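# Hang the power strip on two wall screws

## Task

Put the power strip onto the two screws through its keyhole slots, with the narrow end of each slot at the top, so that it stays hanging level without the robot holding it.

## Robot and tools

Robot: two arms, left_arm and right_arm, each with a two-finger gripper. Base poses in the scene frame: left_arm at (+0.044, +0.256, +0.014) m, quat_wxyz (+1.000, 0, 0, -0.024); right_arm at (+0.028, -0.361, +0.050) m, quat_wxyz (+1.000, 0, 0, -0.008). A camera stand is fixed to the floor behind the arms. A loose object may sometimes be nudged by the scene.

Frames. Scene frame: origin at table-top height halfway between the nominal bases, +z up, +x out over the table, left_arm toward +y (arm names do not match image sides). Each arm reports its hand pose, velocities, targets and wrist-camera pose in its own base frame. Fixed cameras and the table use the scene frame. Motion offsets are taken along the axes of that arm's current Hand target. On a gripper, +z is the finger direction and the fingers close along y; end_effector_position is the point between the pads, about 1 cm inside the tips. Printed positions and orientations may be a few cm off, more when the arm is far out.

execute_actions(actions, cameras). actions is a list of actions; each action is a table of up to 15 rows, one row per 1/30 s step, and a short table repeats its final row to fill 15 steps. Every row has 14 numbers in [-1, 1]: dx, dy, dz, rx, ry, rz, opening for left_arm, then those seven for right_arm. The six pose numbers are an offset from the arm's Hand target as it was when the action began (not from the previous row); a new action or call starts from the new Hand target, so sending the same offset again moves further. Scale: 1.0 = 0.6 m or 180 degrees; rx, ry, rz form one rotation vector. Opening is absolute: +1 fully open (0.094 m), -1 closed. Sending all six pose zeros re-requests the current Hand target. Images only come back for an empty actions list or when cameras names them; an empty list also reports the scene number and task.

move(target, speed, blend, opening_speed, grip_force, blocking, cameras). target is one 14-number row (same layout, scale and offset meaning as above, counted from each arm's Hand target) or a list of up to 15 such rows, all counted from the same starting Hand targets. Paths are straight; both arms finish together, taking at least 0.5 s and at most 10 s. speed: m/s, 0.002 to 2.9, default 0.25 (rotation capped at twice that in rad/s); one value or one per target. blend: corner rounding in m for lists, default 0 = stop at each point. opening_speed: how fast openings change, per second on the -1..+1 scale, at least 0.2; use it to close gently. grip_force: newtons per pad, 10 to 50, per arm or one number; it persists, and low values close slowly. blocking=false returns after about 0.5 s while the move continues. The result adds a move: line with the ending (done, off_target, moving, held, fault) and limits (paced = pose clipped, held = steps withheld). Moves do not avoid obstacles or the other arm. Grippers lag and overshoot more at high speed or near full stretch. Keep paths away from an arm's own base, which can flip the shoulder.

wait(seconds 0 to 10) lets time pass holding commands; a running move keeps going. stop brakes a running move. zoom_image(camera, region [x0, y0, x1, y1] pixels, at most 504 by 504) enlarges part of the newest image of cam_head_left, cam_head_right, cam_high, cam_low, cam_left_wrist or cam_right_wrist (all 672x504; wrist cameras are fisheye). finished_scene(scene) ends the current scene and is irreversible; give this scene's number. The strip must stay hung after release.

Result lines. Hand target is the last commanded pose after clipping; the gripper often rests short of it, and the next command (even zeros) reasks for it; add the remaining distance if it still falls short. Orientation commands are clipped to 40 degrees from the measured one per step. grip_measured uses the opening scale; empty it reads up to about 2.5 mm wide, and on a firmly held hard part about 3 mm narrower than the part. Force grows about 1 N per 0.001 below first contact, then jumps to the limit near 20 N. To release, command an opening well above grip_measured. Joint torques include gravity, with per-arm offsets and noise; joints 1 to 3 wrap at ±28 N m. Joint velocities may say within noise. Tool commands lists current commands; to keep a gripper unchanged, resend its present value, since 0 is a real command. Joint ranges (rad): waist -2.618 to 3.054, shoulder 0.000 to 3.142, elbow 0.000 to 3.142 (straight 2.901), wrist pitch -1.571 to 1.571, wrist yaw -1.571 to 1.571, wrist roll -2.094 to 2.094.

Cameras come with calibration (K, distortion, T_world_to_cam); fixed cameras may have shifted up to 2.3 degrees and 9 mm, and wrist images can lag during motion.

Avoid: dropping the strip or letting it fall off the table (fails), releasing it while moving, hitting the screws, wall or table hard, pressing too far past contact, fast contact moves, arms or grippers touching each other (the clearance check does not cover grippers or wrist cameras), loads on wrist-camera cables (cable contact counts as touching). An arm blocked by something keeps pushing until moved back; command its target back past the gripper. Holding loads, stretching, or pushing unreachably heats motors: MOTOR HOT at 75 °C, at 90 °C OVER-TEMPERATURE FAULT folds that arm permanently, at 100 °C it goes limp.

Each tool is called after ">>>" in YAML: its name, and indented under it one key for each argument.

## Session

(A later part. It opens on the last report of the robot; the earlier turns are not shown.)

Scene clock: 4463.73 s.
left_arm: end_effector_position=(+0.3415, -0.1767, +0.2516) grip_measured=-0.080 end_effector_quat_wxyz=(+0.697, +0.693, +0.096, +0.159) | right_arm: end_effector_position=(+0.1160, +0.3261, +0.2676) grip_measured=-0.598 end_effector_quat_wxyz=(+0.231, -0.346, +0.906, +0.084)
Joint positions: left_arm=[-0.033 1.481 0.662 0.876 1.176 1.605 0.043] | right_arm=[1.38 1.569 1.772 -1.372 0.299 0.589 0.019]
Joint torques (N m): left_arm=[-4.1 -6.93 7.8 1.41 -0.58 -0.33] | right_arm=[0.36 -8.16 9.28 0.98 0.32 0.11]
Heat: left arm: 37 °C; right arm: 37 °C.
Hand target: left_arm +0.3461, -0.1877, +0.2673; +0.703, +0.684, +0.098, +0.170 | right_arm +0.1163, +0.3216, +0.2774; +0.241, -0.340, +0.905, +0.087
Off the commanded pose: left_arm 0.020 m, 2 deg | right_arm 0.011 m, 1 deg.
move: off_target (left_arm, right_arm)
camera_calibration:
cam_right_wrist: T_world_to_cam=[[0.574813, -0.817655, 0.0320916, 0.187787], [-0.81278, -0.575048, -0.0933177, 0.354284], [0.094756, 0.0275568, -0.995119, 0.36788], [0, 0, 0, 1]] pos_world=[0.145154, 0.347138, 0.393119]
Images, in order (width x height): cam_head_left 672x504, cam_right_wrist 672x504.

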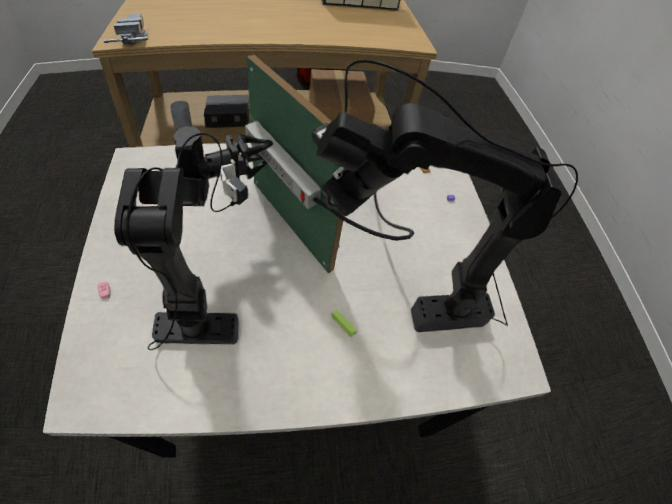

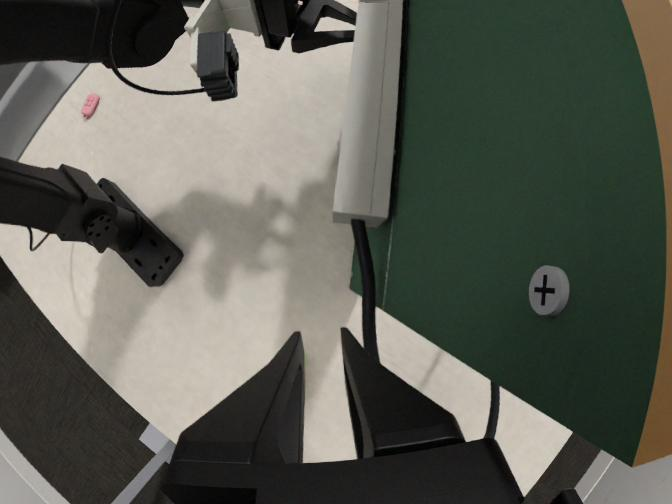

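>>> move:
  target:
    - [-0.02, -0.004, 0.0, 0, 0.0, 0, -0.3, 0, 0, 0, 0, 0, 0, -0.6]
    - [0.008, -0.006, -0.004, 0, 0.0, 0, -0.3, 0, 0, 0, 0, 0, 0, -0.6]
    - [-0.022, -0.010, 0.002, 0, 0.0, 0, -0.3, 0, 0, 0, 0, 0, 0, -0.6]
    - [0.008, -0.012, -0.004, 0, 0.0, 0, -0.3, 0, 0, 0, 0, 0, 0, -0.6]
    - [-0.024, -0.016, 0.002, 0, 0.0, 0, -0.3, 0, 0, 0, 0, 0, 0, -0.6]
    - [0.008, -0.018, -0.004, 0, 0.0, 0, -0.3, 0, 0, 0, 0, 0, 0, -0.6]
    - [-0.024, -0.022, 0.002, 0, 0.0, 0, -0.3, 0, 0, 0, 0, 0, 0, -0.6]
    - [-0.004, -0.018, 0.002, 0, 0.0, 0, -0.3, 0, 0, 0, 0, 0, 0, -0.6]
  speed: 0.06
  blend: 0.002
  cameras: ["cam_head_left", "cam_right_wrist"]

>>> zoom_image:
  camera: "cam_head_left"
  region: [220, 110, 340, 230]

>>> zoom_image:
  camera: "cam_right_wrist"
  region: [280, 0, 448, 230]

Scene clock: 4474.23 s.
left_arm: end_effector_position=(+0.3400, -0.1791, +0.2498) grip_measured=-0.080 end_effector_quat_wxyz=(+0.699, +0.687, +0.100, +0.174) | right_arm: end_effector_position=(+0.1160, +0.3261, +0.2676) grip_measured=-0.598 end_effector_quat_wxyz=(+0.231, -0.346, +0.906, +0.084)
Joint positions: left_arm=[-0.049 1.476 0.626 0.937 1.131 1.59 0.043] | right_arm=[1.38 1.569 1.772 -1.372 0.299 0.589 0.019]
Joint torques (N m): left_arm=[-3.44 -4 8.39 1.32 -0.28 -0.14] | right_arm=[0.38 -8.12 9.25 0.98 0.32 0.11]
Heat: left arm: 37 °C; right arm: 37 °C.
Hand target: left_arm +0.3454, -0.1898, +0.2564; +0.703, +0.684, +0.098, +0.170 | right_arm +0.1163, +0.3216, +0.2774; +0.241, -0.340, +0.905, +0.087
Off the commanded pose: left_arm 0.014 m, 1 deg | right_arm 0.011 m, 1 deg.
move: off_target (left_arm, right_arm)
camera_calibration:
cam_right_wrist: T_world_to_cam=[[0.574813, -0.817655, 0.0320916, 0.187787], [-0.81278, -0.575048, -0.0933177, 0.354284], [0.094756, 0.0275568, -0.995119, 0.36788], [0, 0, 0, 1]] pos_world=[0.145154, 0.347138, 0.393119]
Images, in order (width x height): cam_head_left 672x504, cam_right_wrist 672x504.

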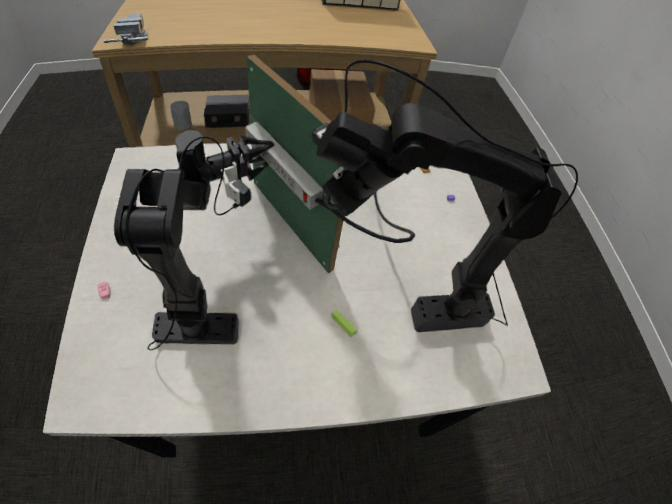

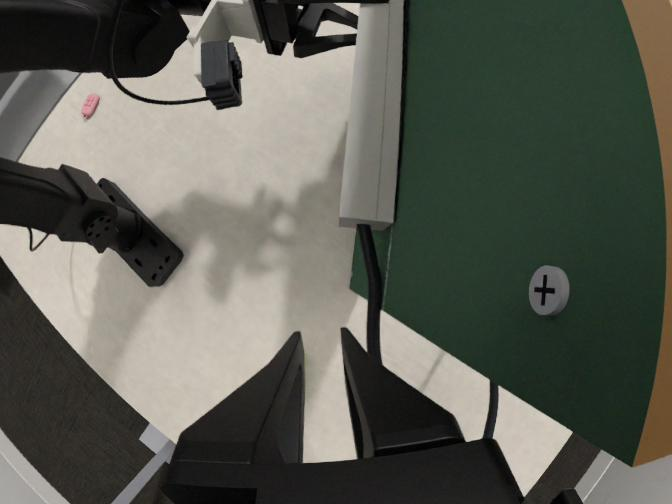

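Scaled by 4.200 from the camera's 672x504 image, which has a finer 960x720 frame.

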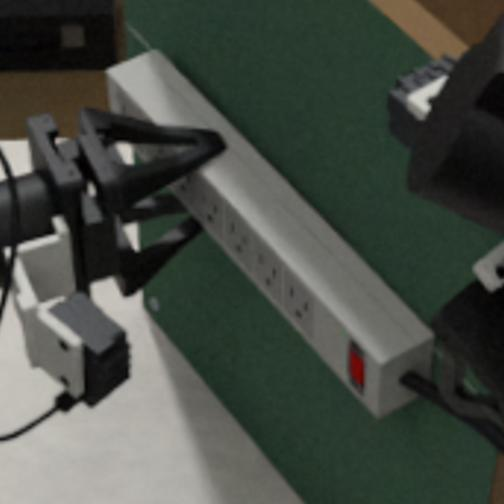

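Scaled by 2.191 from the camera's 672x504 image, which has a finer 960x720 frame.

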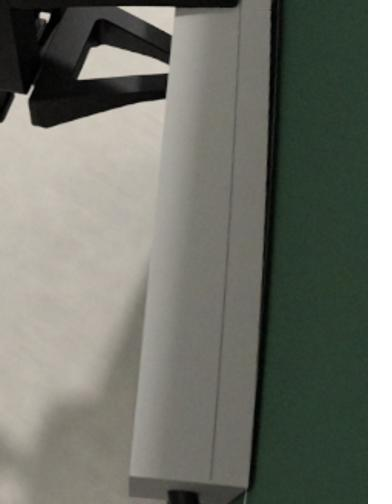

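>>> move:
  target:
    - [0, -0.008, 0.0, 0, -0.006, -0.008, -0.3, 0, 0, 0, 0, 0, 0, -0.6]
    - [0, 0.006, 0.003, 0, -0.010, 0.0, -0.3, 0, 0, 0, 0, 0, 0, -0.6]
    - [0, -0.016, 0.003, 0, -0.010, -0.014, -0.3, 0, 0, 0, 0, 0, 0, -0.6]
    - [0, 0.004, 0.004, 0, -0.014, -0.002, -0.3, 0, 0, 0, 0, 0, 0, -0.6]
    - [0, -0.024, 0.004, 0, -0.014, -0.02, -0.3, 0, 0, 0, 0, 0, 0, -0.6]
    - [0, 0.002, 0.005, 0, -0.018, -0.004, -0.3, 0, 0, 0, 0, 0, 0, -0.6]
    - [0, -0.012, 0.006, 0, -0.018, -0.01, -0.3, 0, 0, 0, 0, 0, 0, -0.6]
  speed: 0.06
  blend: 0.002
  cameras: ["cam_head_left", "cam_right_wrist"]

>>> zoom_image:
  camera: "cam_head_left"
  region: [220, 110, 340, 230]

>>> zoom_image:
  camera: "cam_right_wrist"
  region: [280, 0, 448, 230]

Scene clock: 4491.77 s.
left_arm: end_effector_position=(+0.3397, -0.1795, +0.2486) grip_measured=-0.080 end_effector_quat_wxyz=(+0.707, +0.685, +0.082, +0.156) | right_arm: end_effector_position=(+0.1160, +0.3261, +0.2676) grip_measured=-0.598 end_effector_quat_wxyz=(+0.231, -0.346, +0.906, +0.084)
Joint positions: left_arm=[-0.037 1.528 0.644 1.014 1.194 1.548 0.043] | right_arm=[1.38 1.569 1.772 -1.372 0.299 0.589 0.019]
Joint torques (N m): left_arm=[-4.23 -3.4 8.83 0.92 -0.32 -0.08] | right_arm=[0.42 -8.2 9.28 0.97 0.32 0.11]
Heat: left arm: 39 °C; right arm: 37 °C.
Hand target: left_arm +0.3474, -0.1932, +0.2494; +0.708, +0.687, +0.089, +0.140 | right_arm +0.1163, +0.3216, +0.2774; +0.241, -0.340, +0.905, +0.087
Off the commanded pose: left_arm 0.016 m, 2 deg | right_arm 0.011 m, 1 deg.
move: off_target (left_arm, right_arm)
camera_calibration:
cam_right_wrist: T_world_to_cam=[[0.574813, -0.817655, 0.0320916, 0.187787], [-0.81278, -0.575048, -0.0933177, 0.354284], [0.094756, 0.0275568, -0.995119, 0.36788], [0, 0, 0, 1]] pos_world=[0.145154, 0.347138, 0.393119]
Images, in order (width x height): cam_head_left 672x504, cam_right_wrist 672x504.

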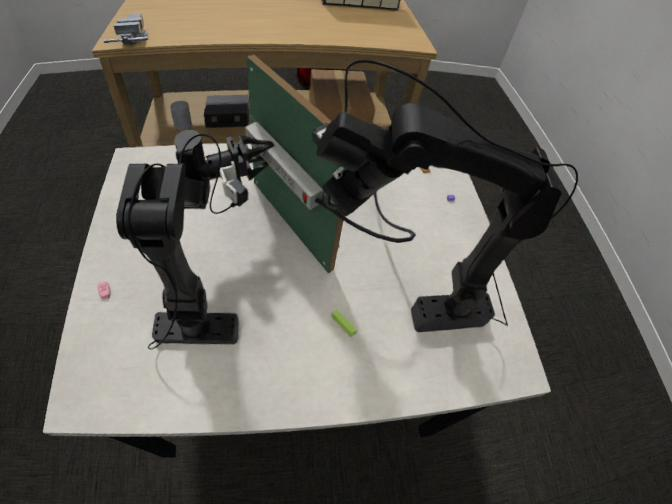

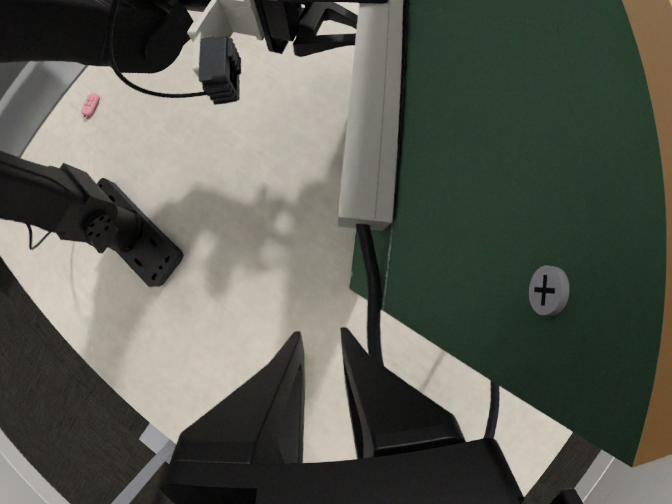

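Scaled by 4.200 from the camera's 672x504 image, which has a finer 960x720 frame.

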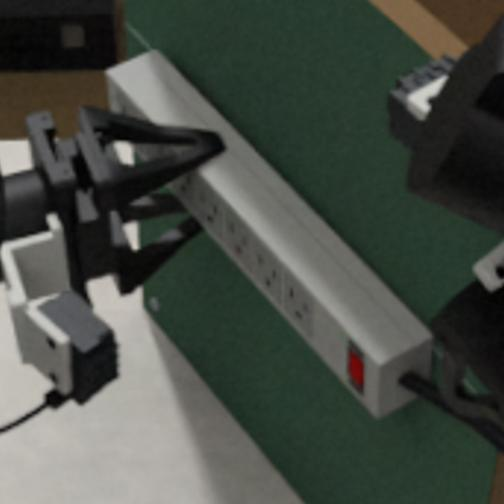

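Scaled by 2.191 from the camera's 672x504 image, which has a finer 960x720 frame.

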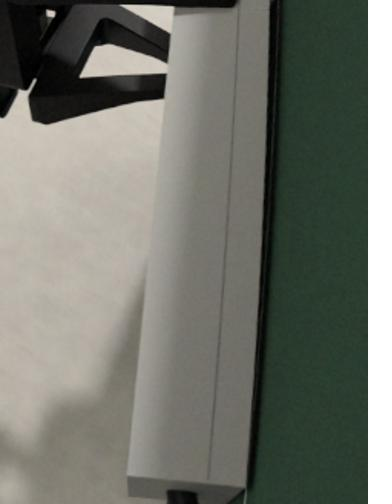

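>>> move:
  target:
    - [0, 0, -0.055, 0, 0, 0, -0.3, 0, 0, 0, 0, 0, 0, -0.6]
    - [0.006, 0.02, -0.055, 0, 0.002, 0.012, -0.3, 0, 0, 0, 0, 0, 0, -0.6]
    - [0.006, 0.02, -0.0132, 0, 0.002, 0.012, -0.3, 0, 0, 0, 0, 0, 0, -0.6]
  speed: 0.06
  cameras: ["cam_head_left", "cam_right_wrist"]

>>> zoom_image:
  camera: "cam_head_left"
  region: [220, 110, 340, 230]

>>> zoom_image:
  camera: "cam_right_wrist"
  region: [280, 0, 448, 230]

Scene clock: 4538.07 s.
left_arm: end_effector_position=(+0.3400, -0.1786, +0.2435) grip_measured=-0.081 end_effector_quat_wxyz=(+0.701, +0.693, +0.078, +0.149) | right_arm: end_effector_position=(+0.1160, +0.3261, +0.2676) grip_measured=-0.598 end_effector_quat_wxyz=(+0.231, -0.346, +0.906, +0.084)
Joint positions: left_arm=[-0.03 1.532 0.658 0.953 1.219 1.594 0.043] | right_arm=[1.38 1.569 1.772 -1.372 0.299 0.589 0.019]
Joint torques (N m): left_arm=[-1.99 -6.8 9.33 1.07 -0.31 -0.35] | right_arm=[0.32 -8.13 9.31 0.96 0.32 0.11]
Motor temperatures (°C): left_arm=[26 25 40 31 24 26 28] | right_arm=[25 36 38 31 26 24 26]
Heat: left arm: 40 °C; right arm: 38 °C.
Hand target: left_arm +0.3475, -0.1843, +0.2613; +0.705, +0.688, +0.078, +0.155 | right_arm +0.1163, +0.3216, +0.2774; +0.241, -0.340, +0.905, +0.087
Off the commanded pose: left_arm 0.020 m, 1 deg | right_arm 0.011 m, 1 deg.
move: off_target (left_arm, right_arm)
camera_calibration:
cam_right_wrist: T_world_to_cam=[[0.574813, -0.817655, 0.0320916, 0.187787], [-0.81278, -0.575048, -0.0933177, 0.354284], [0.094756, 0.0275568, -0.995119, 0.36788], [0, 0, 0, 1]] pos_world=[0.145154, 0.347138, 0.393119]
Images, in order (width x height): cam_head_left 672x504, cam_right_wrist 672x504.

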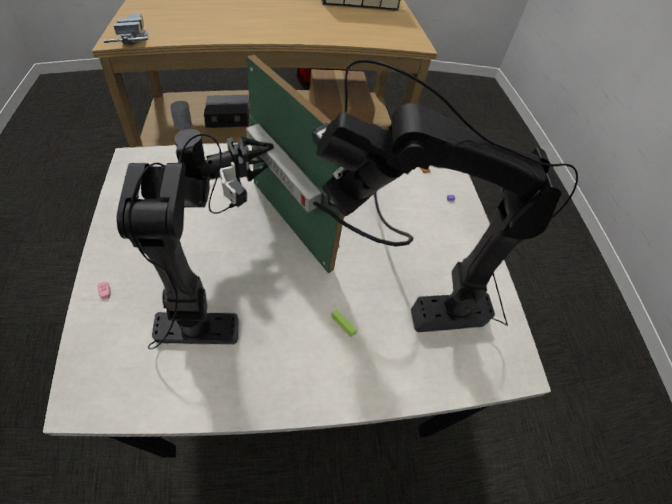

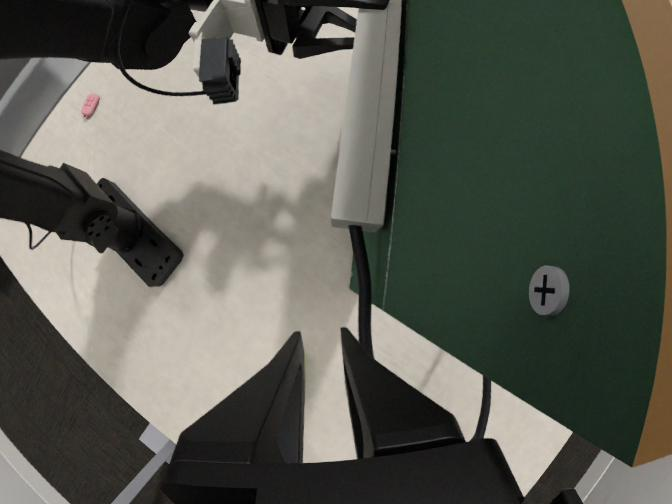

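Scaled by 4.200 from the camera's 672x504 image, which has a finer 960x720 frame.

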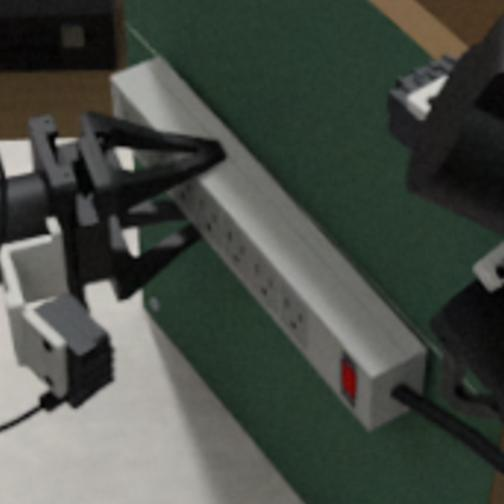

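Scaled by 2.191 from the camera's 672x504 image, which has a finer 960x720 frame.

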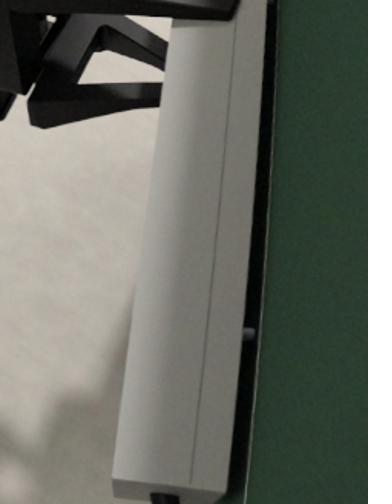

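>>> move:
  target:
    - [0.004, 0.006, -0.004, 0, 0.002, 0, -0.3, 0, 0, 0, 0, 0, 0, -0.6]
    - [-0.012, 0.008, 0.002, 0, 0.004, 0, -0.3, 0, 0, 0, 0, 0, 0, -0.6]
    - [0.012, 0.010, -0.002, 0, 0.004, 0, -0.3, 0, 0, 0, 0, 0, 0, -0.6]
    - [-0.012, 0.012, 0.004, 0, 0.004, 0, -0.3, 0, 0, 0, 0, 0, 0, -0.6]
    - [0.010, 0.014, 0.0, 0, 0.004, 0, -0.3, 0, 0, 0, 0, 0, 0, -0.6]
    - [-0.008, 0.006, 0.004, 0, 0.004, 0, -0.3, 0, 0, 0, 0, 0, 0, -0.6]
    - [0.0, 0.008, 0.006, 0, 0.004, 0, -0.3, 0, 0, 0, 0, 0, 0, -0.6]
  speed: 0.06
  blend: 0.002
  cameras: ["cam_head_left", "cam_right_wrist"]

>>> zoom_image:
  camera: "cam_head_left"
  region: [220, 110, 340, 230]

>>> zoom_image:
  camera: "cam_right_wrist"
  region: [280, 0, 448, 230]

Scene clock: 4548.03 s.
left_arm: end_effector_position=(+0.3400, -0.1788, +0.2454) grip_measured=-0.081 end_effector_quat_wxyz=(+0.699, +0.695, +0.090, +0.142) | right_arm: end_effector_position=(+0.1160, +0.3261, +0.2676) grip_measured=-0.598 end_effector_quat_wxyz=(+0.231, -0.346, +0.906, +0.084)
Joint positions: left_arm=[-0.032 1.509 0.666 0.89 1.209 1.599 0.043] | right_arm=[1.38 1.569 1.772 -1.372 0.299 0.589 0.019]
Joint torques (N m): left_arm=[-3.07 -6.61 9.24 1.4 -0.45 -0.28] | right_arm=[0.4 -8.18 9.31 0.98 0.32 0.11]
Heat: left arm: 39 °C; right arm: 38 °C.
Hand target: left_arm +0.3481, -0.1877, +0.2662; +0.704, +0.687, +0.083, +0.159 | right_arm +0.1163, +0.3216, +0.2774; +0.241, -0.340, +0.905, +0.087
Off the commanded pose: left_arm 0.024 m, 2 deg | right_arm 0.011 m, 1 deg.
move: off_target (left_arm, right_arm)
camera_calibration:
cam_right_wrist: T_world_to_cam=[[0.574813, -0.817655, 0.0320916, 0.187787], [-0.81278, -0.575048, -0.0933177, 0.354284], [0.094756, 0.0275568, -0.995119, 0.36788], [0, 0, 0, 1]] pos_world=[0.145154, 0.347138, 0.393119]
Images, in order (width x height): cam_head_left 672x504, cam_right_wrist 672x504.

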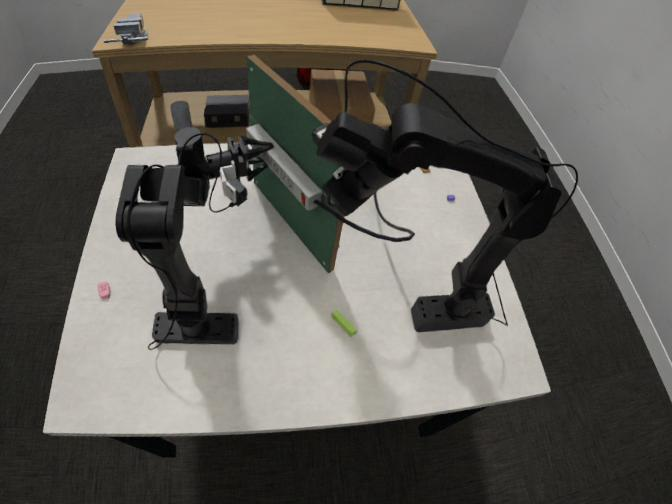

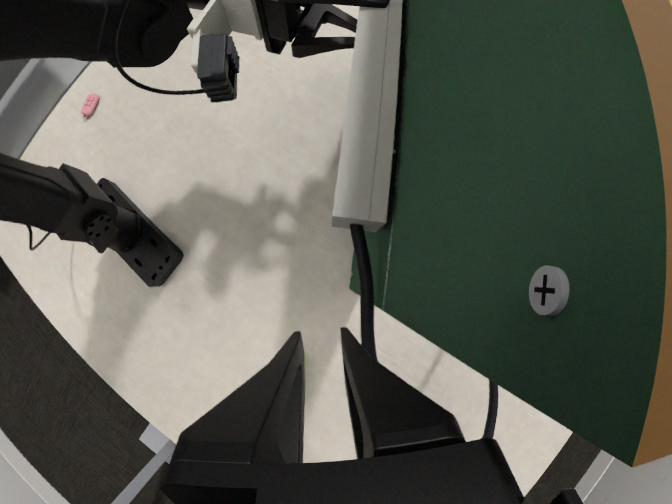

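Scaled by 4.200 from the camera's 672x504 image, which has a finer 960x720 frame.

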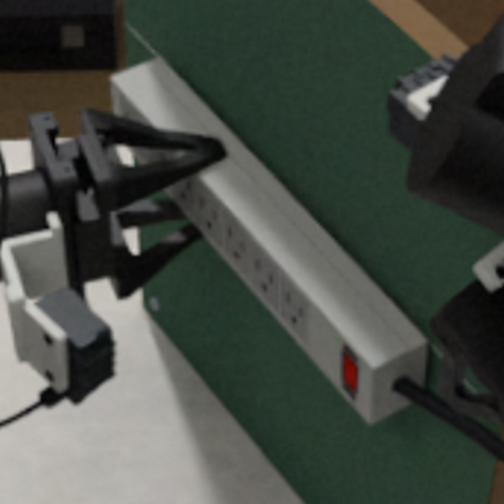

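Scaled by 2.191 from the camera's 672x504 image, which has a finer 960x720 frame.

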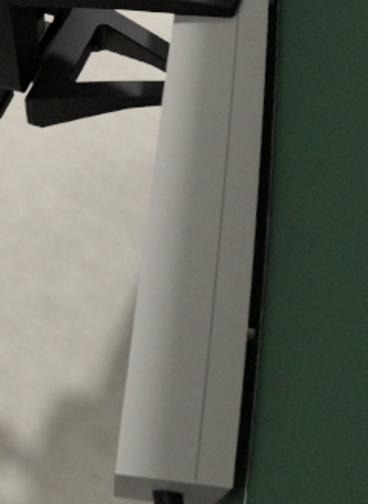

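>>> move:
  target:
    - [0.010, 0.0, 0.0, 0, 0.004, 0, -0.3, 0, 0, 0, 0, 0, 0, -0.6]
    - [-0.01, 0.002, 0.006, 0, 0.006, 0, -0.3, 0, 0, 0, 0, 0, 0, -0.6]
    - [0.014, 0.004, 0.002, 0, 0.006, 0.003, -0.3, 0, 0, 0, 0, 0, 0, -0.6]
    - [-0.01, 0.006, 0.008, 0, 0.006, -0.003, -0.3, 0, 0, 0, 0, 0, 0, -0.6]
    - [0.016, 0.004, 0.004, 0, 0.006, 0.003, -0.3, 0, 0, 0, 0, 0, 0, -0.6]
    - [-0.006, -0.006, 0.010, 0, 0.006, -0.003, -0.3, 0, 0, 0, 0, 0, 0, -0.6]
    - [0.012, -0.01, 0.006, 0, 0.006, 0, -0.3, 0, 0, 0, 0, 0, 0, -0.6]
    - [0.004, 0.0, 0.010, 0, 0.004, 0, -0.3, 0, 0, 0, 0, 0, 0, -0.6]
  speed: 0.06
  blend: 0.002
  cameras: ["cam_head_left", "cam_right_wrist"]

>>> zoom_image:
  camera: "cam_head_left"
  region: [220, 110, 340, 230]

>>> zoom_image:
  camera: "cam_right_wrist"
  region: [280, 0, 448, 230]

Scene clock: 4559.27 s.
left_arm: end_effector_position=(+0.3402, -0.1794, +0.2452) grip_measured=-0.081 end_effector_quat_wxyz=(+0.698, +0.696, +0.091, +0.143) | right_arm: end_effector_position=(+0.1160, +0.3261, +0.2676) grip_measured=-0.598 end_effector_quat_wxyz=(+0.231, -0.346, +0.906, +0.084)
Joint positions: left_arm=[-0.035 1.507 0.666 0.882 1.204 1.604 0.043] | right_arm=[1.38 1.569 1.772 -1.372 0.299 0.589 0.019]
Joint torques (N m): left_arm=[-4.56 -5.9 9.84 1.45 -0.68 -0.3] | right_arm=[0.38 -8.12 9.2 0.97 0.34 0.1]
Heat: left arm: 40 °C; right arm: 38 °C.
Hand target: left_arm +0.3523, -0.1925, +0.2666; +0.704, +0.686, +0.087, +0.164 | right_arm +0.1163, +0.3216, +0.2774; +0.241, -0.340, +0.905, +0.087
Off the commanded pose: left_arm 0.028 m, 3 deg | right_arm 0.011 m, 1 deg.
move: off_target (left_arm, right_arm)
camera_calibration:
cam_right_wrist: T_world_to_cam=[[0.574813, -0.817655, 0.0320916, 0.187787], [-0.81278, -0.575048, -0.0933177, 0.354284], [0.094756, 0.0275568, -0.995119, 0.36788], [0, 0, 0, 1]] pos_world=[0.145154, 0.347138, 0.393119]
Images, in order (width x height): cam_head_left 672x504, cam_right_wrist 672x504.

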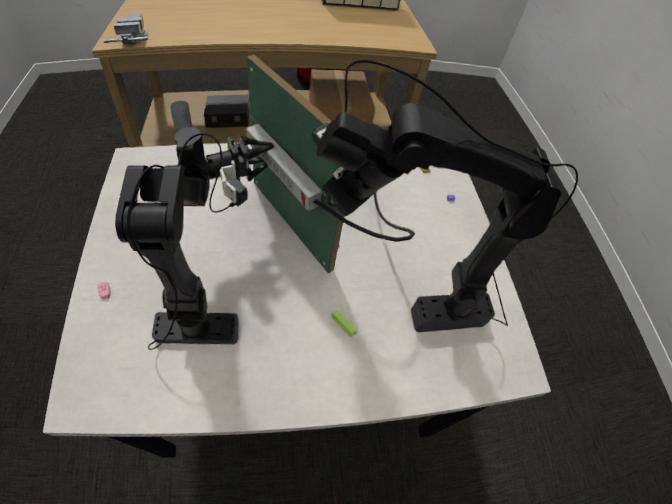

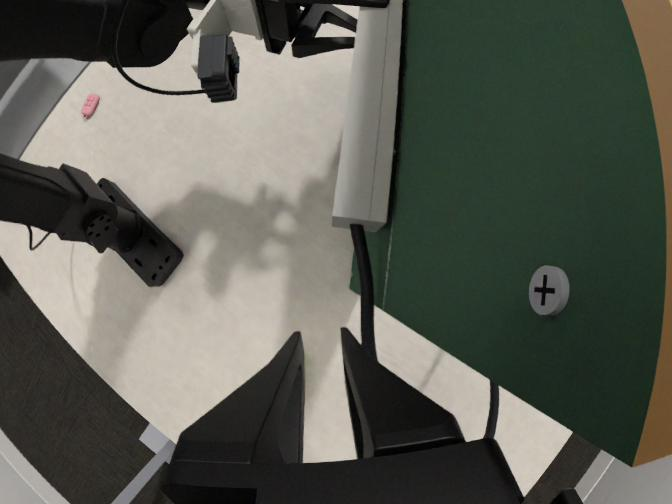

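Scaled by 4.200 from the camera's 672x504 image, which has a finer 960x720 frame.

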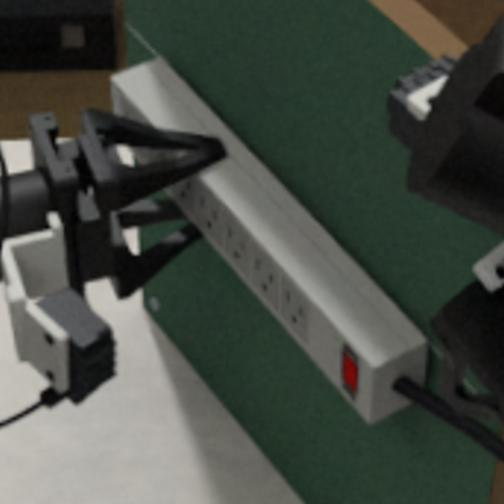

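Scaled by 2.191 from the camera's 672x504 image, which has a finer 960x720 frame.

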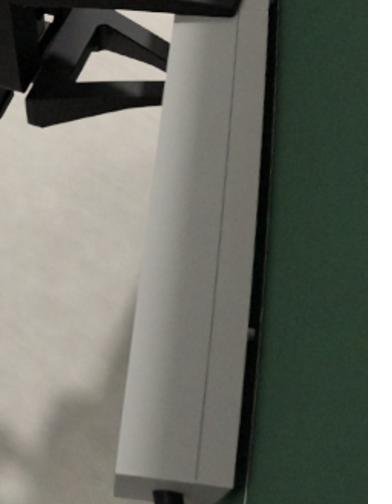

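>>> move:
  target:
    - [0.0, 0.0, -0.02, 0, 0.02, 0, -0.3, 0, 0, 0, 0, 0, 0, -0.6]
    - [-0.01, 0.002, -0.012, 0, 0.024, 0, -0.3, 0, 0, 0, 0, 0, 0, -0.6]
    - [0.01, 0.0, -0.014, 0, 0.024, 0.004, -0.3, 0, 0, 0, 0, 0, 0, -0.6]
    - [-0.01, -0.004, -0.01, 0, 0.024, -0.004, -0.3, 0, 0, 0, 0, 0, 0, -0.6]
    - [0.01, -0.006, -0.012, 0, 0.024, 0.004, -0.3, 0, 0, 0, 0, 0, 0, -0.6]
    - [-0.01, -0.01, -0.008, 0, 0.024, -0.004, -0.3, 0, 0, 0, 0, 0, 0, -0.6]
    - [0.002, -0.004, -0.006, 0, 0.024, 0, -0.3, 0, 0, 0, 0, 0, 0, -0.6]
  speed: 0.06
  blend: 0.002
  cameras: ["cam_head_left", "cam_right_wrist"]

>>> zoom_image:
  camera: "cam_head_left"
  region: [220, 110, 340, 230]

>>> zoom_image:
  camera: "cam_right_wrist"
  region: [280, 0, 448, 230]

Scene clock: 4573.90 s.
left_arm: end_effector_position=(+0.3405, -0.1791, +0.2459) grip_measured=-0.081 end_effector_quat_wxyz=(+0.695, +0.692, +0.108, +0.161) | right_arm: end_effector_position=(+0.1160, +0.3261, +0.2676) grip_measured=-0.598 end_effector_quat_wxyz=(+0.231, -0.346, +0.906, +0.084)
Joint positions: left_arm=[-0.047 1.473 0.637 0.878 1.141 1.606 0.043] | right_arm=[1.38 1.569 1.772 -1.372 0.299 0.589 0.019]
Joint torques (N m): left_arm=[-4.21 -5.98 8.38 1.61 -0.88 -0.29] | right_arm=[0.34 -8.17 9.25 0.98 0.32 0.1]
Heat: left arm: 41 °C; right arm: 38 °C.
Hand target: left_arm +0.3525, -0.1888, +0.2642; +0.700, +0.679, +0.113, +0.189 | right_arm +0.1163, +0.3216, +0.2774; +0.241, -0.340, +0.905, +0.087
Off the commanded pose: left_arm 0.024 m, 4 deg | right_arm 0.011 m, 1 deg.
move: off_target (left_arm, right_arm)
camera_calibration:
cam_right_wrist: T_world_to_cam=[[0.574813, -0.817655, 0.0320916, 0.187787], [-0.81278, -0.575048, -0.0933177, 0.354284], [0.094756, 0.0275568, -0.995119, 0.36788], [0, 0, 0, 1]] pos_world=[0.145154, 0.347138, 0.393119]
Images, in order (width x height): cam_head_left 672x504, cam_right_wrist 672x504.

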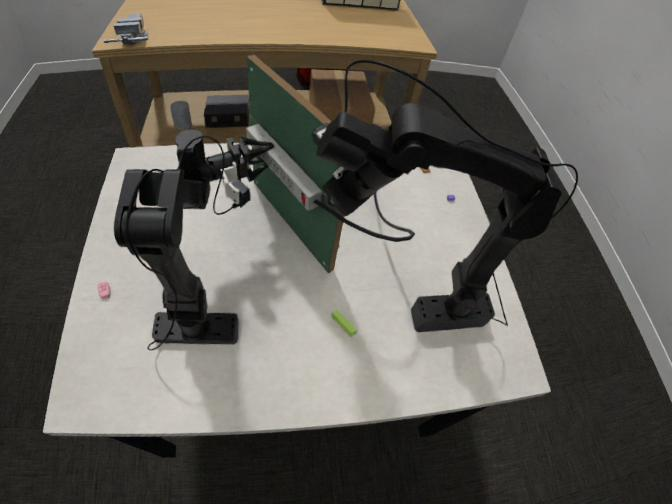

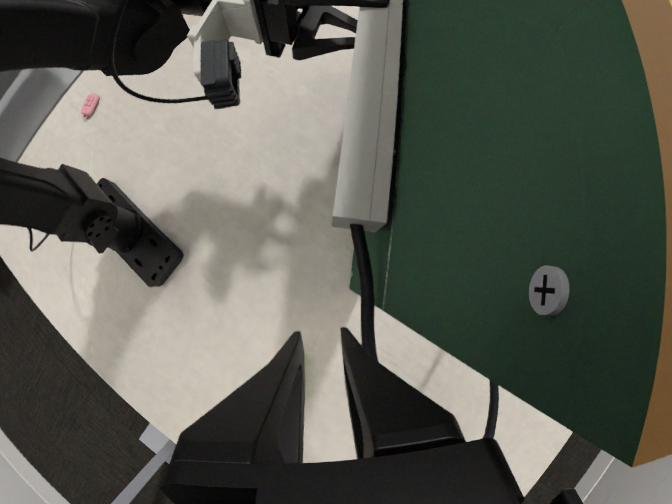

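Scaled by 4.200 from the camera's 672x504 image, which has a finer 960x720 frame.

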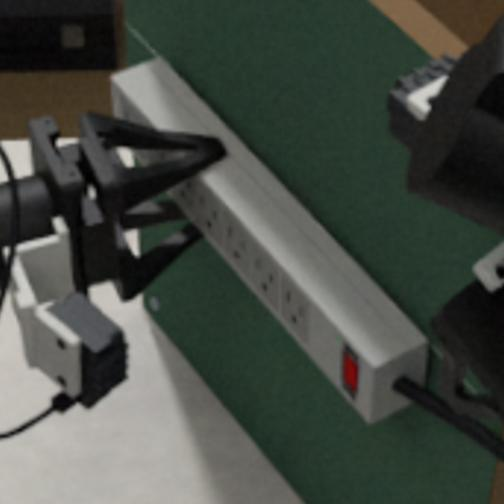

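Scaled by 2.191 from the camera's 672x504 image, which has a finer 960x720 frame.

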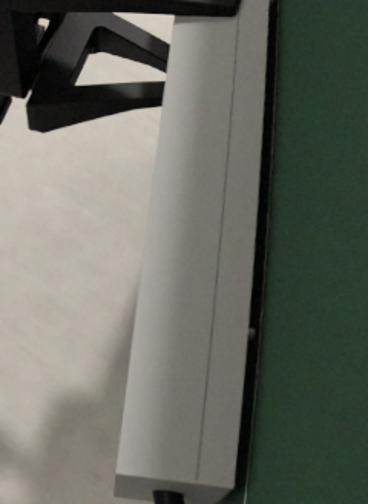

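>>> move:
  target:
    - [0.0, 0.0, -0.016, 0, -0.01, 0, -0.3, 0, 0, 0, 0, 0, 0, -0.6]
    - [0.0, 0.025, -0.014, 0, -0.01, 0.008, -0.3, 0, 0, 0, 0, 0, 0, -0.6]
    - [0.01, 0.0, -0.014, 0, -0.01, 0.0, -0.3, 0, 0, 0, 0, 0, 0, -0.6]
    - [-0.004, -0.03, -0.012, 0, -0.01, -0.008, -0.3, 0, 0, 0, 0, 0, 0, -0.6]
    - [0.012, 0.0, -0.012, 0, -0.01, 0.006, -0.3, 0, 0, 0, 0, 0, 0, -0.6]
    - [-0.004, 0.03, -0.010, 0, -0.01, -0.006, -0.3, 0, 0, 0, 0, 0, 0, -0.6]
    - [0.006, 0.0, -0.006, 0, -0.01, 0, -0.3, 0, 0, 0, 0, 0, 0, -0.6]
  speed: 0.06
  blend: 0.002
  cameras: ["cam_head_left", "cam_right_wrist"]

>>> zoom_image:
  camera: "cam_head_left"
  region: [220, 110, 340, 230]

>>> zoom_image:
  camera: "cam_right_wrist"
  region: [280, 0, 448, 230]

Scene clock: 4586.63 s.
left_arm: end_effector_position=(+0.3434, -0.1830, +0.2458) grip_measured=-0.081 end_effector_quat_wxyz=(+0.696, +0.693, +0.110, +0.153) | right_arm: end_effector_position=(+0.1160, +0.3261, +0.2676) grip_measured=-0.598 end_effector_quat_wxyz=(+0.231, -0.346, +0.906, +0.084)
Joint positions: left_arm=[-0.058 1.489 0.655 0.869 1.137 1.598 0.043] | right_arm=[1.38 1.569 1.772 -1.372 0.299 0.589 0.019]
Joint torques (N m): left_arm=[-0.73 -5.18 8.9 1.75 -0.33 -0.21] | right_arm=[0.42 -8.12 9.28 0.98 0.32 0.11]
Heat: left arm: 40 °C; right arm: 38 °C.
Hand target: left_arm +0.3543, -0.1839, +0.2644; +0.702, +0.682, +0.102, +0.179 | right_arm +0.1163, +0.3216, +0.2774; +0.241, -0.340, +0.905, +0.087
Off the commanded pose: left_arm 0.021 m, 3 deg | right_arm 0.011 m, 1 deg.
move: off_target (left_arm, right_arm)
camera_calibration:
cam_right_wrist: T_world_to_cam=[[0.574813, -0.817655, 0.0320916, 0.187787], [-0.81278, -0.575048, -0.0933177, 0.354284], [0.094756, 0.0275568, -0.995119, 0.36788], [0, 0, 0, 1]] pos_world=[0.145154, 0.347138, 0.393119]
Images, in order (width x height): cam_head_left 672x504, cam_right_wrist 672x504.

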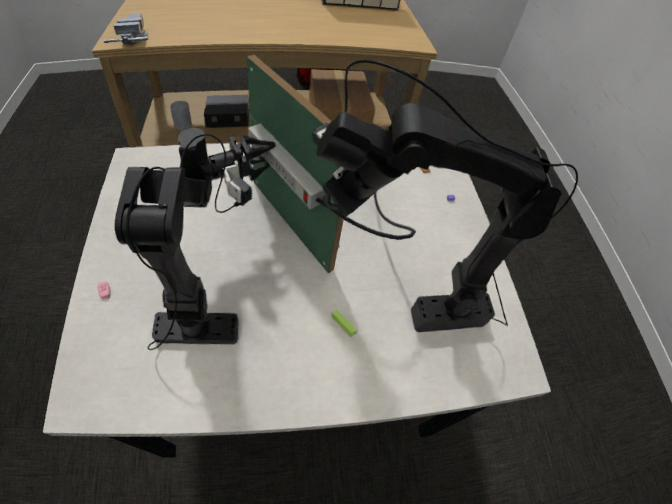

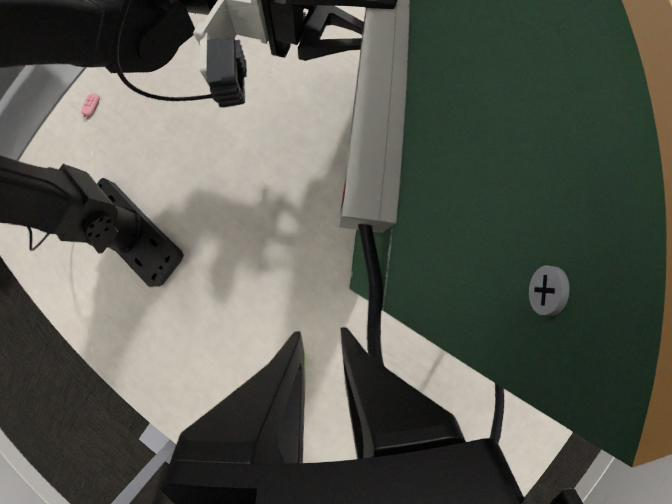

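Scaled by 4.200 from the camera's 672x504 image, which has a finer 960x720 frame.

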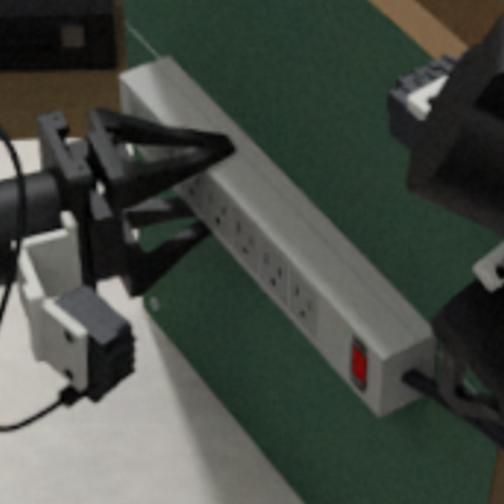

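Scaled by 2.191 from the camera's 672x504 image, which has a finer 960x720 frame.

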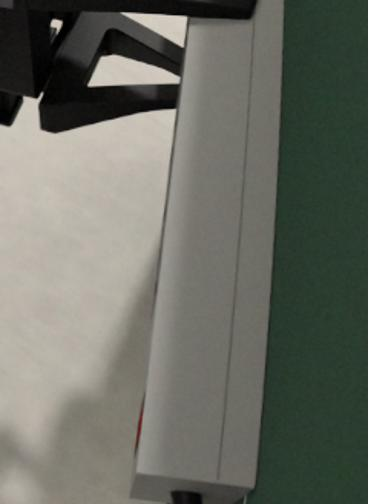

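>>> move:
  target:
    - [0.0, 0.0, -0.006, 0, 0.0, 0, -0.3, 0, 0, 0, 0, 0, 0, -0.6]
    - [0.0, -0.02, -0.007, 0.003, 0.0, 0, -0.3, 0, 0, 0, 0, 0, 0, -0.6]
    - [0.0, -0.035, -0.008, 0.006, 0.0, 0, -0.3, 0, 0, 0, 0, 0, 0, -0.6]
  speed: 0.05
  cameras: ["cam_head_left", "cam_right_wrist"]

>>> zoom_image:
  camera: "cam_head_left"
  region: [220, 110, 340, 230]

>>> zoom_image:
  camera: "cam_right_wrist"
  region: [280, 0, 448, 230]

Scene clock: 4593.57 s.
left_arm: end_effector_position=(+0.3441, -0.1824, +0.2409) grip_measured=-0.081 end_effector_quat_wxyz=(+0.695, +0.695, +0.087, +0.163) | right_arm: end_effector_position=(+0.1160, +0.3261, +0.2676) grip_measured=-0.598 end_effector_quat_wxyz=(+0.231, -0.346, +0.906, +0.084)
Joint positions: left_arm=[-0.051 1.522 0.655 0.913 1.164 1.635 0.043] | right_arm=[1.38 1.569 1.772 -1.372 0.299 0.589 0.019]
Joint torques (N m): left_arm=[0.01 -4.68 6.31 1.58 -0.45 -0.16] | right_arm=[0.44 -8.13 9.36 0.99 0.34 0.12]
Heat: left arm: 40 °C; right arm: 38 °C.
Hand target: left_arm +0.3547, -0.1797, +0.2433; +0.695, +0.689, +0.104, +0.178 | right_arm +0.1163, +0.3216, +0.2774; +0.241, -0.340, +0.905, +0.087
Off the commanded pose: left_arm 0.011 m, 3 deg | right_arm 0.011 m, 1 deg.
move: off_target (left_arm, right_arm)
camera_calibration:
cam_right_wrist: T_world_to_cam=[[0.574813, -0.817655, 0.0320916, 0.187787], [-0.81278, -0.575048, -0.0933177, 0.354284], [0.094756, 0.0275568, -0.995119, 0.36788], [0, 0, 0, 1]] pos_world=[0.145154, 0.347138, 0.393119]
Images, in order (width x height): cam_head_left 672x504, cam_right_wrist 672x504.

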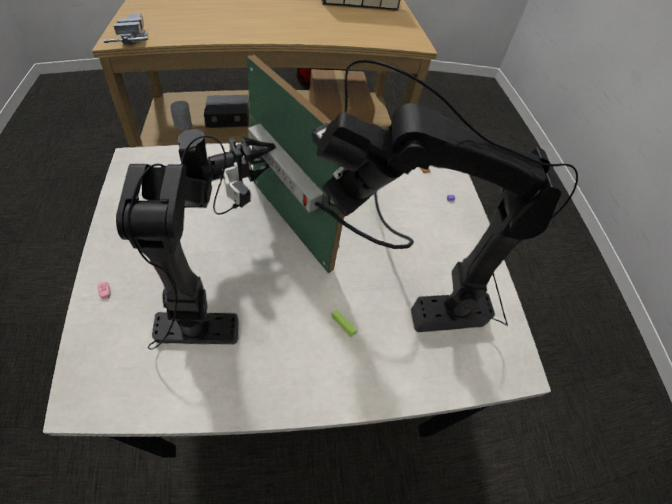

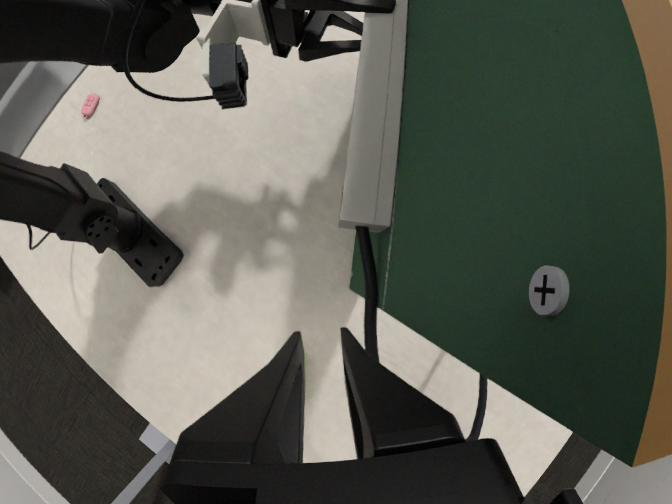

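Scaled by 4.200 from the camera's 672x504 image, which has a finer 960x720 frame.

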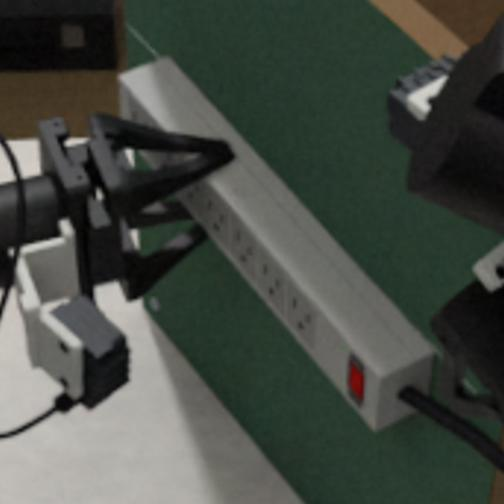

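Scaled by 2.191 from the camera's 672x504 image, which has a finer 960x720 frame.

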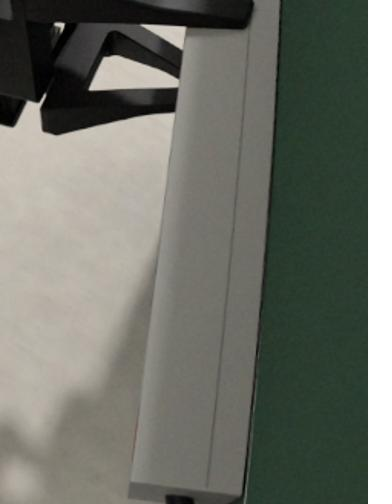

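>>> move:
  target:
    - [0.0, -0.012, 0.0, 0.003, 0.0, -0.008, -0.3, 0, 0, 0, 0, 0, 0, -0.6]
    - [0.0, -0.03, 0.0, 0.006, 0.0, -0.014, -0.3, 0, 0, 0, 0, 0, 0, -0.6]
  speed: 0.05
  cameras: ["cam_head_left"]

>>> zoom_image:
  camera: "cam_head_left"
  region: [220, 110, 340, 230]

Scene clock: 4599.57 s.
left_arm: end_effector_position=(+0.3442, -0.1821, +0.2383) grip_measured=-0.081 end_effector_quat_wxyz=(+0.698, +0.692, +0.080, +0.166) | right_arm: end_effector_position=(+0.1160, +0.3261, +0.2676) grip_measured=-0.598 end_effector_quat_wxyz=(+0.231, -0.346, +0.906, +0.084)
Joint positions: left_arm=[-0.048 1.545 0.646 0.973 1.173 1.622 0.043] | right_arm=[1.38 1.569 1.772 -1.372 0.299 0.589 0.019]
Joint torques (N m): left_arm=[-0.09 -3.43 5.42 1.16 -0.53 -0.13] | right_arm=[0.35 -8.16 9.28 0.98 0.34 0.11]
Heat: left arm: 39 °C; right arm: 38 °C.
Hand target: left_arm +0.3566, -0.1794, +0.2254; +0.692, +0.693, +0.121, +0.162 | right_arm +0.1163, +0.3216, +0.2774; +0.241, -0.340, +0.905, +0.087
Off the commanded pose: left_arm 0.018 m, 5 deg | right_arm 0.011 m, 1 deg.
move: off_target (left_arm, right_arm)
Images, in order (width x height): cam_head_left 672x504.

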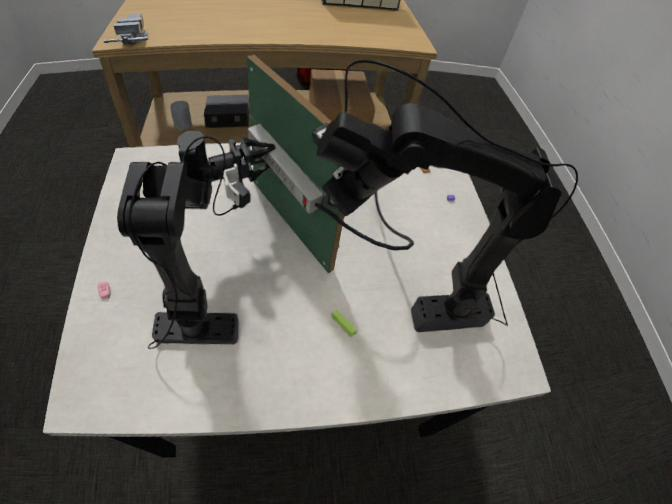

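Scaled by 4.200 from the camera's 672x504 image, which has a finer 960x720 frame.

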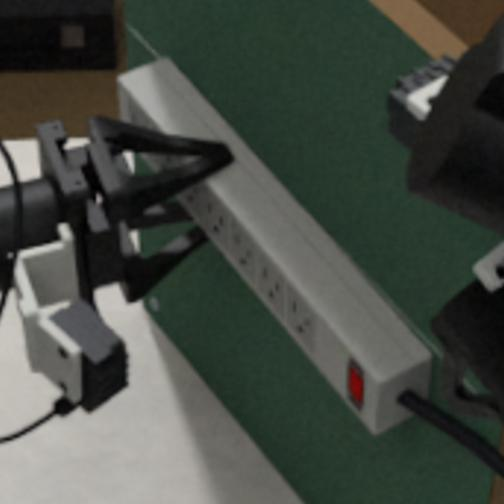

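>>> move:
  target:
    - [0.008, 0.0, 0.004, 0.004, -0.008, -0.008, -0.3, 0, 0, 0, 0, 0, 0, -0.6]
    - [-0.012, -0.008, 0.006, 0.004, -0.008, -0.012, -0.3, 0, 0, 0, 0, 0, 0, -0.6]
    - [0.012, -0.012, 0.0, 0.004, -0.008, -0.012, -0.3, 0, 0, 0, 0, 0, 0, -0.6]
    - [-0.012, -0.018, 0.006, 0.006, -0.008, -0.016, -0.3, 0, 0, 0, 0, 0, 0, -0.6]
    - [0.012, -0.022, 0.0, 0.006, -0.008, -0.016, -0.3, 0, 0, 0, 0, 0, 0, -0.6]
    - [0, -0.02, 0.0, 0.006, -0.004, -0.014, -0.3, 0, 0, 0, 0, 0, 0, -0.6]
  speed: 0.06
  blend: 0.002
  cameras: ["cam_head_left", "cam_right_wrist"]

>>> zoom_image:
  camera: "cam_head_left"
  region: [220, 110, 340, 230]

>>> zoom_image:
  camera: "cam_right_wrist"
  region: [280, 0, 448, 230]

Scene clock: 4609.10 s.
left_arm: end_effector_position=(+0.3447, -0.1814, +0.2313) grip_measured=-0.081 end_effector_quat_wxyz=(+0.701, +0.693, +0.086, +0.142) | right_arm: end_effector_position=(+0.1160, +0.3261, +0.2676) grip_measured=-0.598 end_effector_quat_wxyz=(+0.231, -0.346, +0.906, +0.084)
Joint positions: left_arm=[-0.04 1.581 0.651 0.998 1.206 1.584 0.043] | right_arm=[1.38 1.569 1.772 -1.372 0.299 0.589 0.019]
Joint torques (N m): left_arm=[-0.49 -4.27 4.6 0.78 -0.69 0.19] | right_arm=[0.4 -8.16 9.29 0.98 0.33 0.1]
Heat: left arm: 38 °C; right arm: 38 °C.
Hand target: left_arm +0.3573, -0.1794, +0.2134; +0.690, +0.698, +0.133, +0.141 | right_arm +0.1163, +0.3216, +0.2774; +0.241, -0.340, +0.905, +0.087
Off the commanded pose: left_arm 0.022 m, 6 deg | right_arm 0.011 m, 1 deg.
move: off_target (left_arm, right_arm)
camera_calibration:
cam_right_wrist: T_world_to_cam=[[0.574813, -0.817655, 0.0320916, 0.187787], [-0.81278, -0.575048, -0.0933177, 0.354284], [0.094756, 0.0275568, -0.995119, 0.36788], [0, 0, 0, 1]] pos_world=[0.145154, 0.347138, 0.393119]
Images, in order (width x height): cam_head_left 672x504, cam_right_wrist 672x504.

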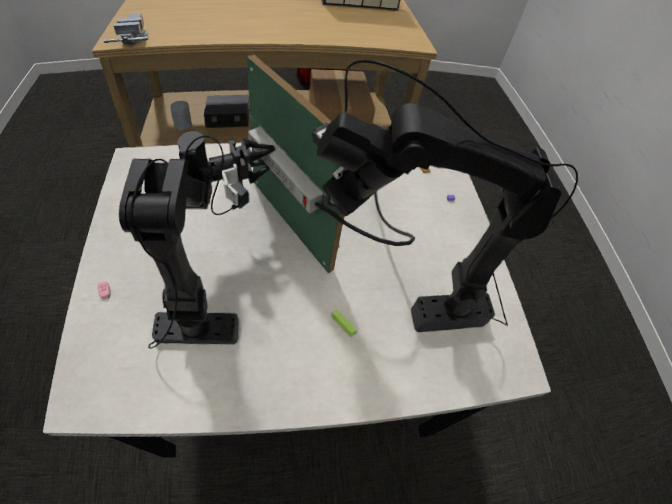

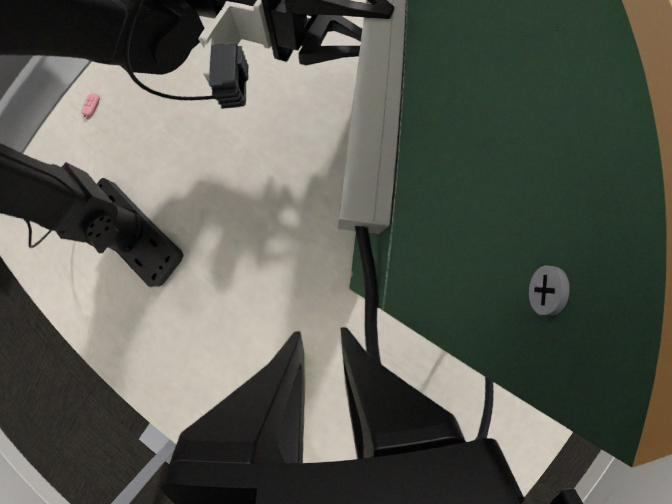

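Scaled by 4.200 from the camera's 672x504 image, which has a finer 960x720 frame.

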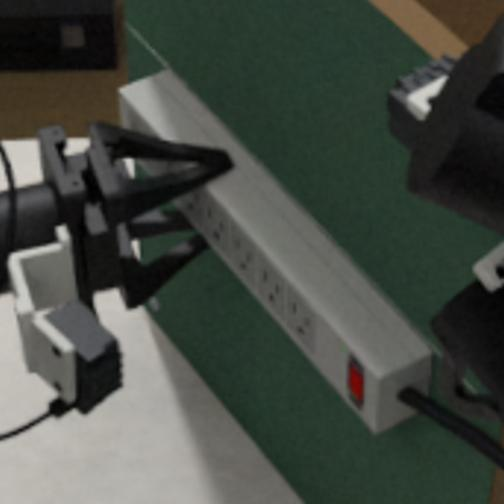

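Scaled by 2.191 from the camera's 672x504 image, which has a finer 960x720 frame.

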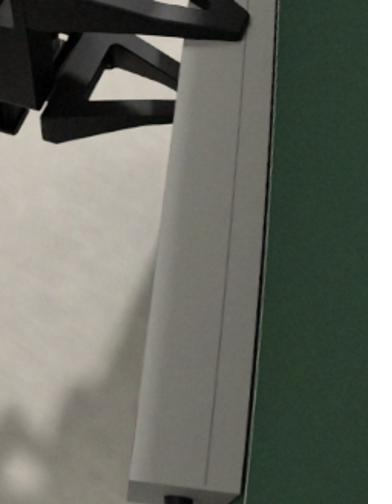

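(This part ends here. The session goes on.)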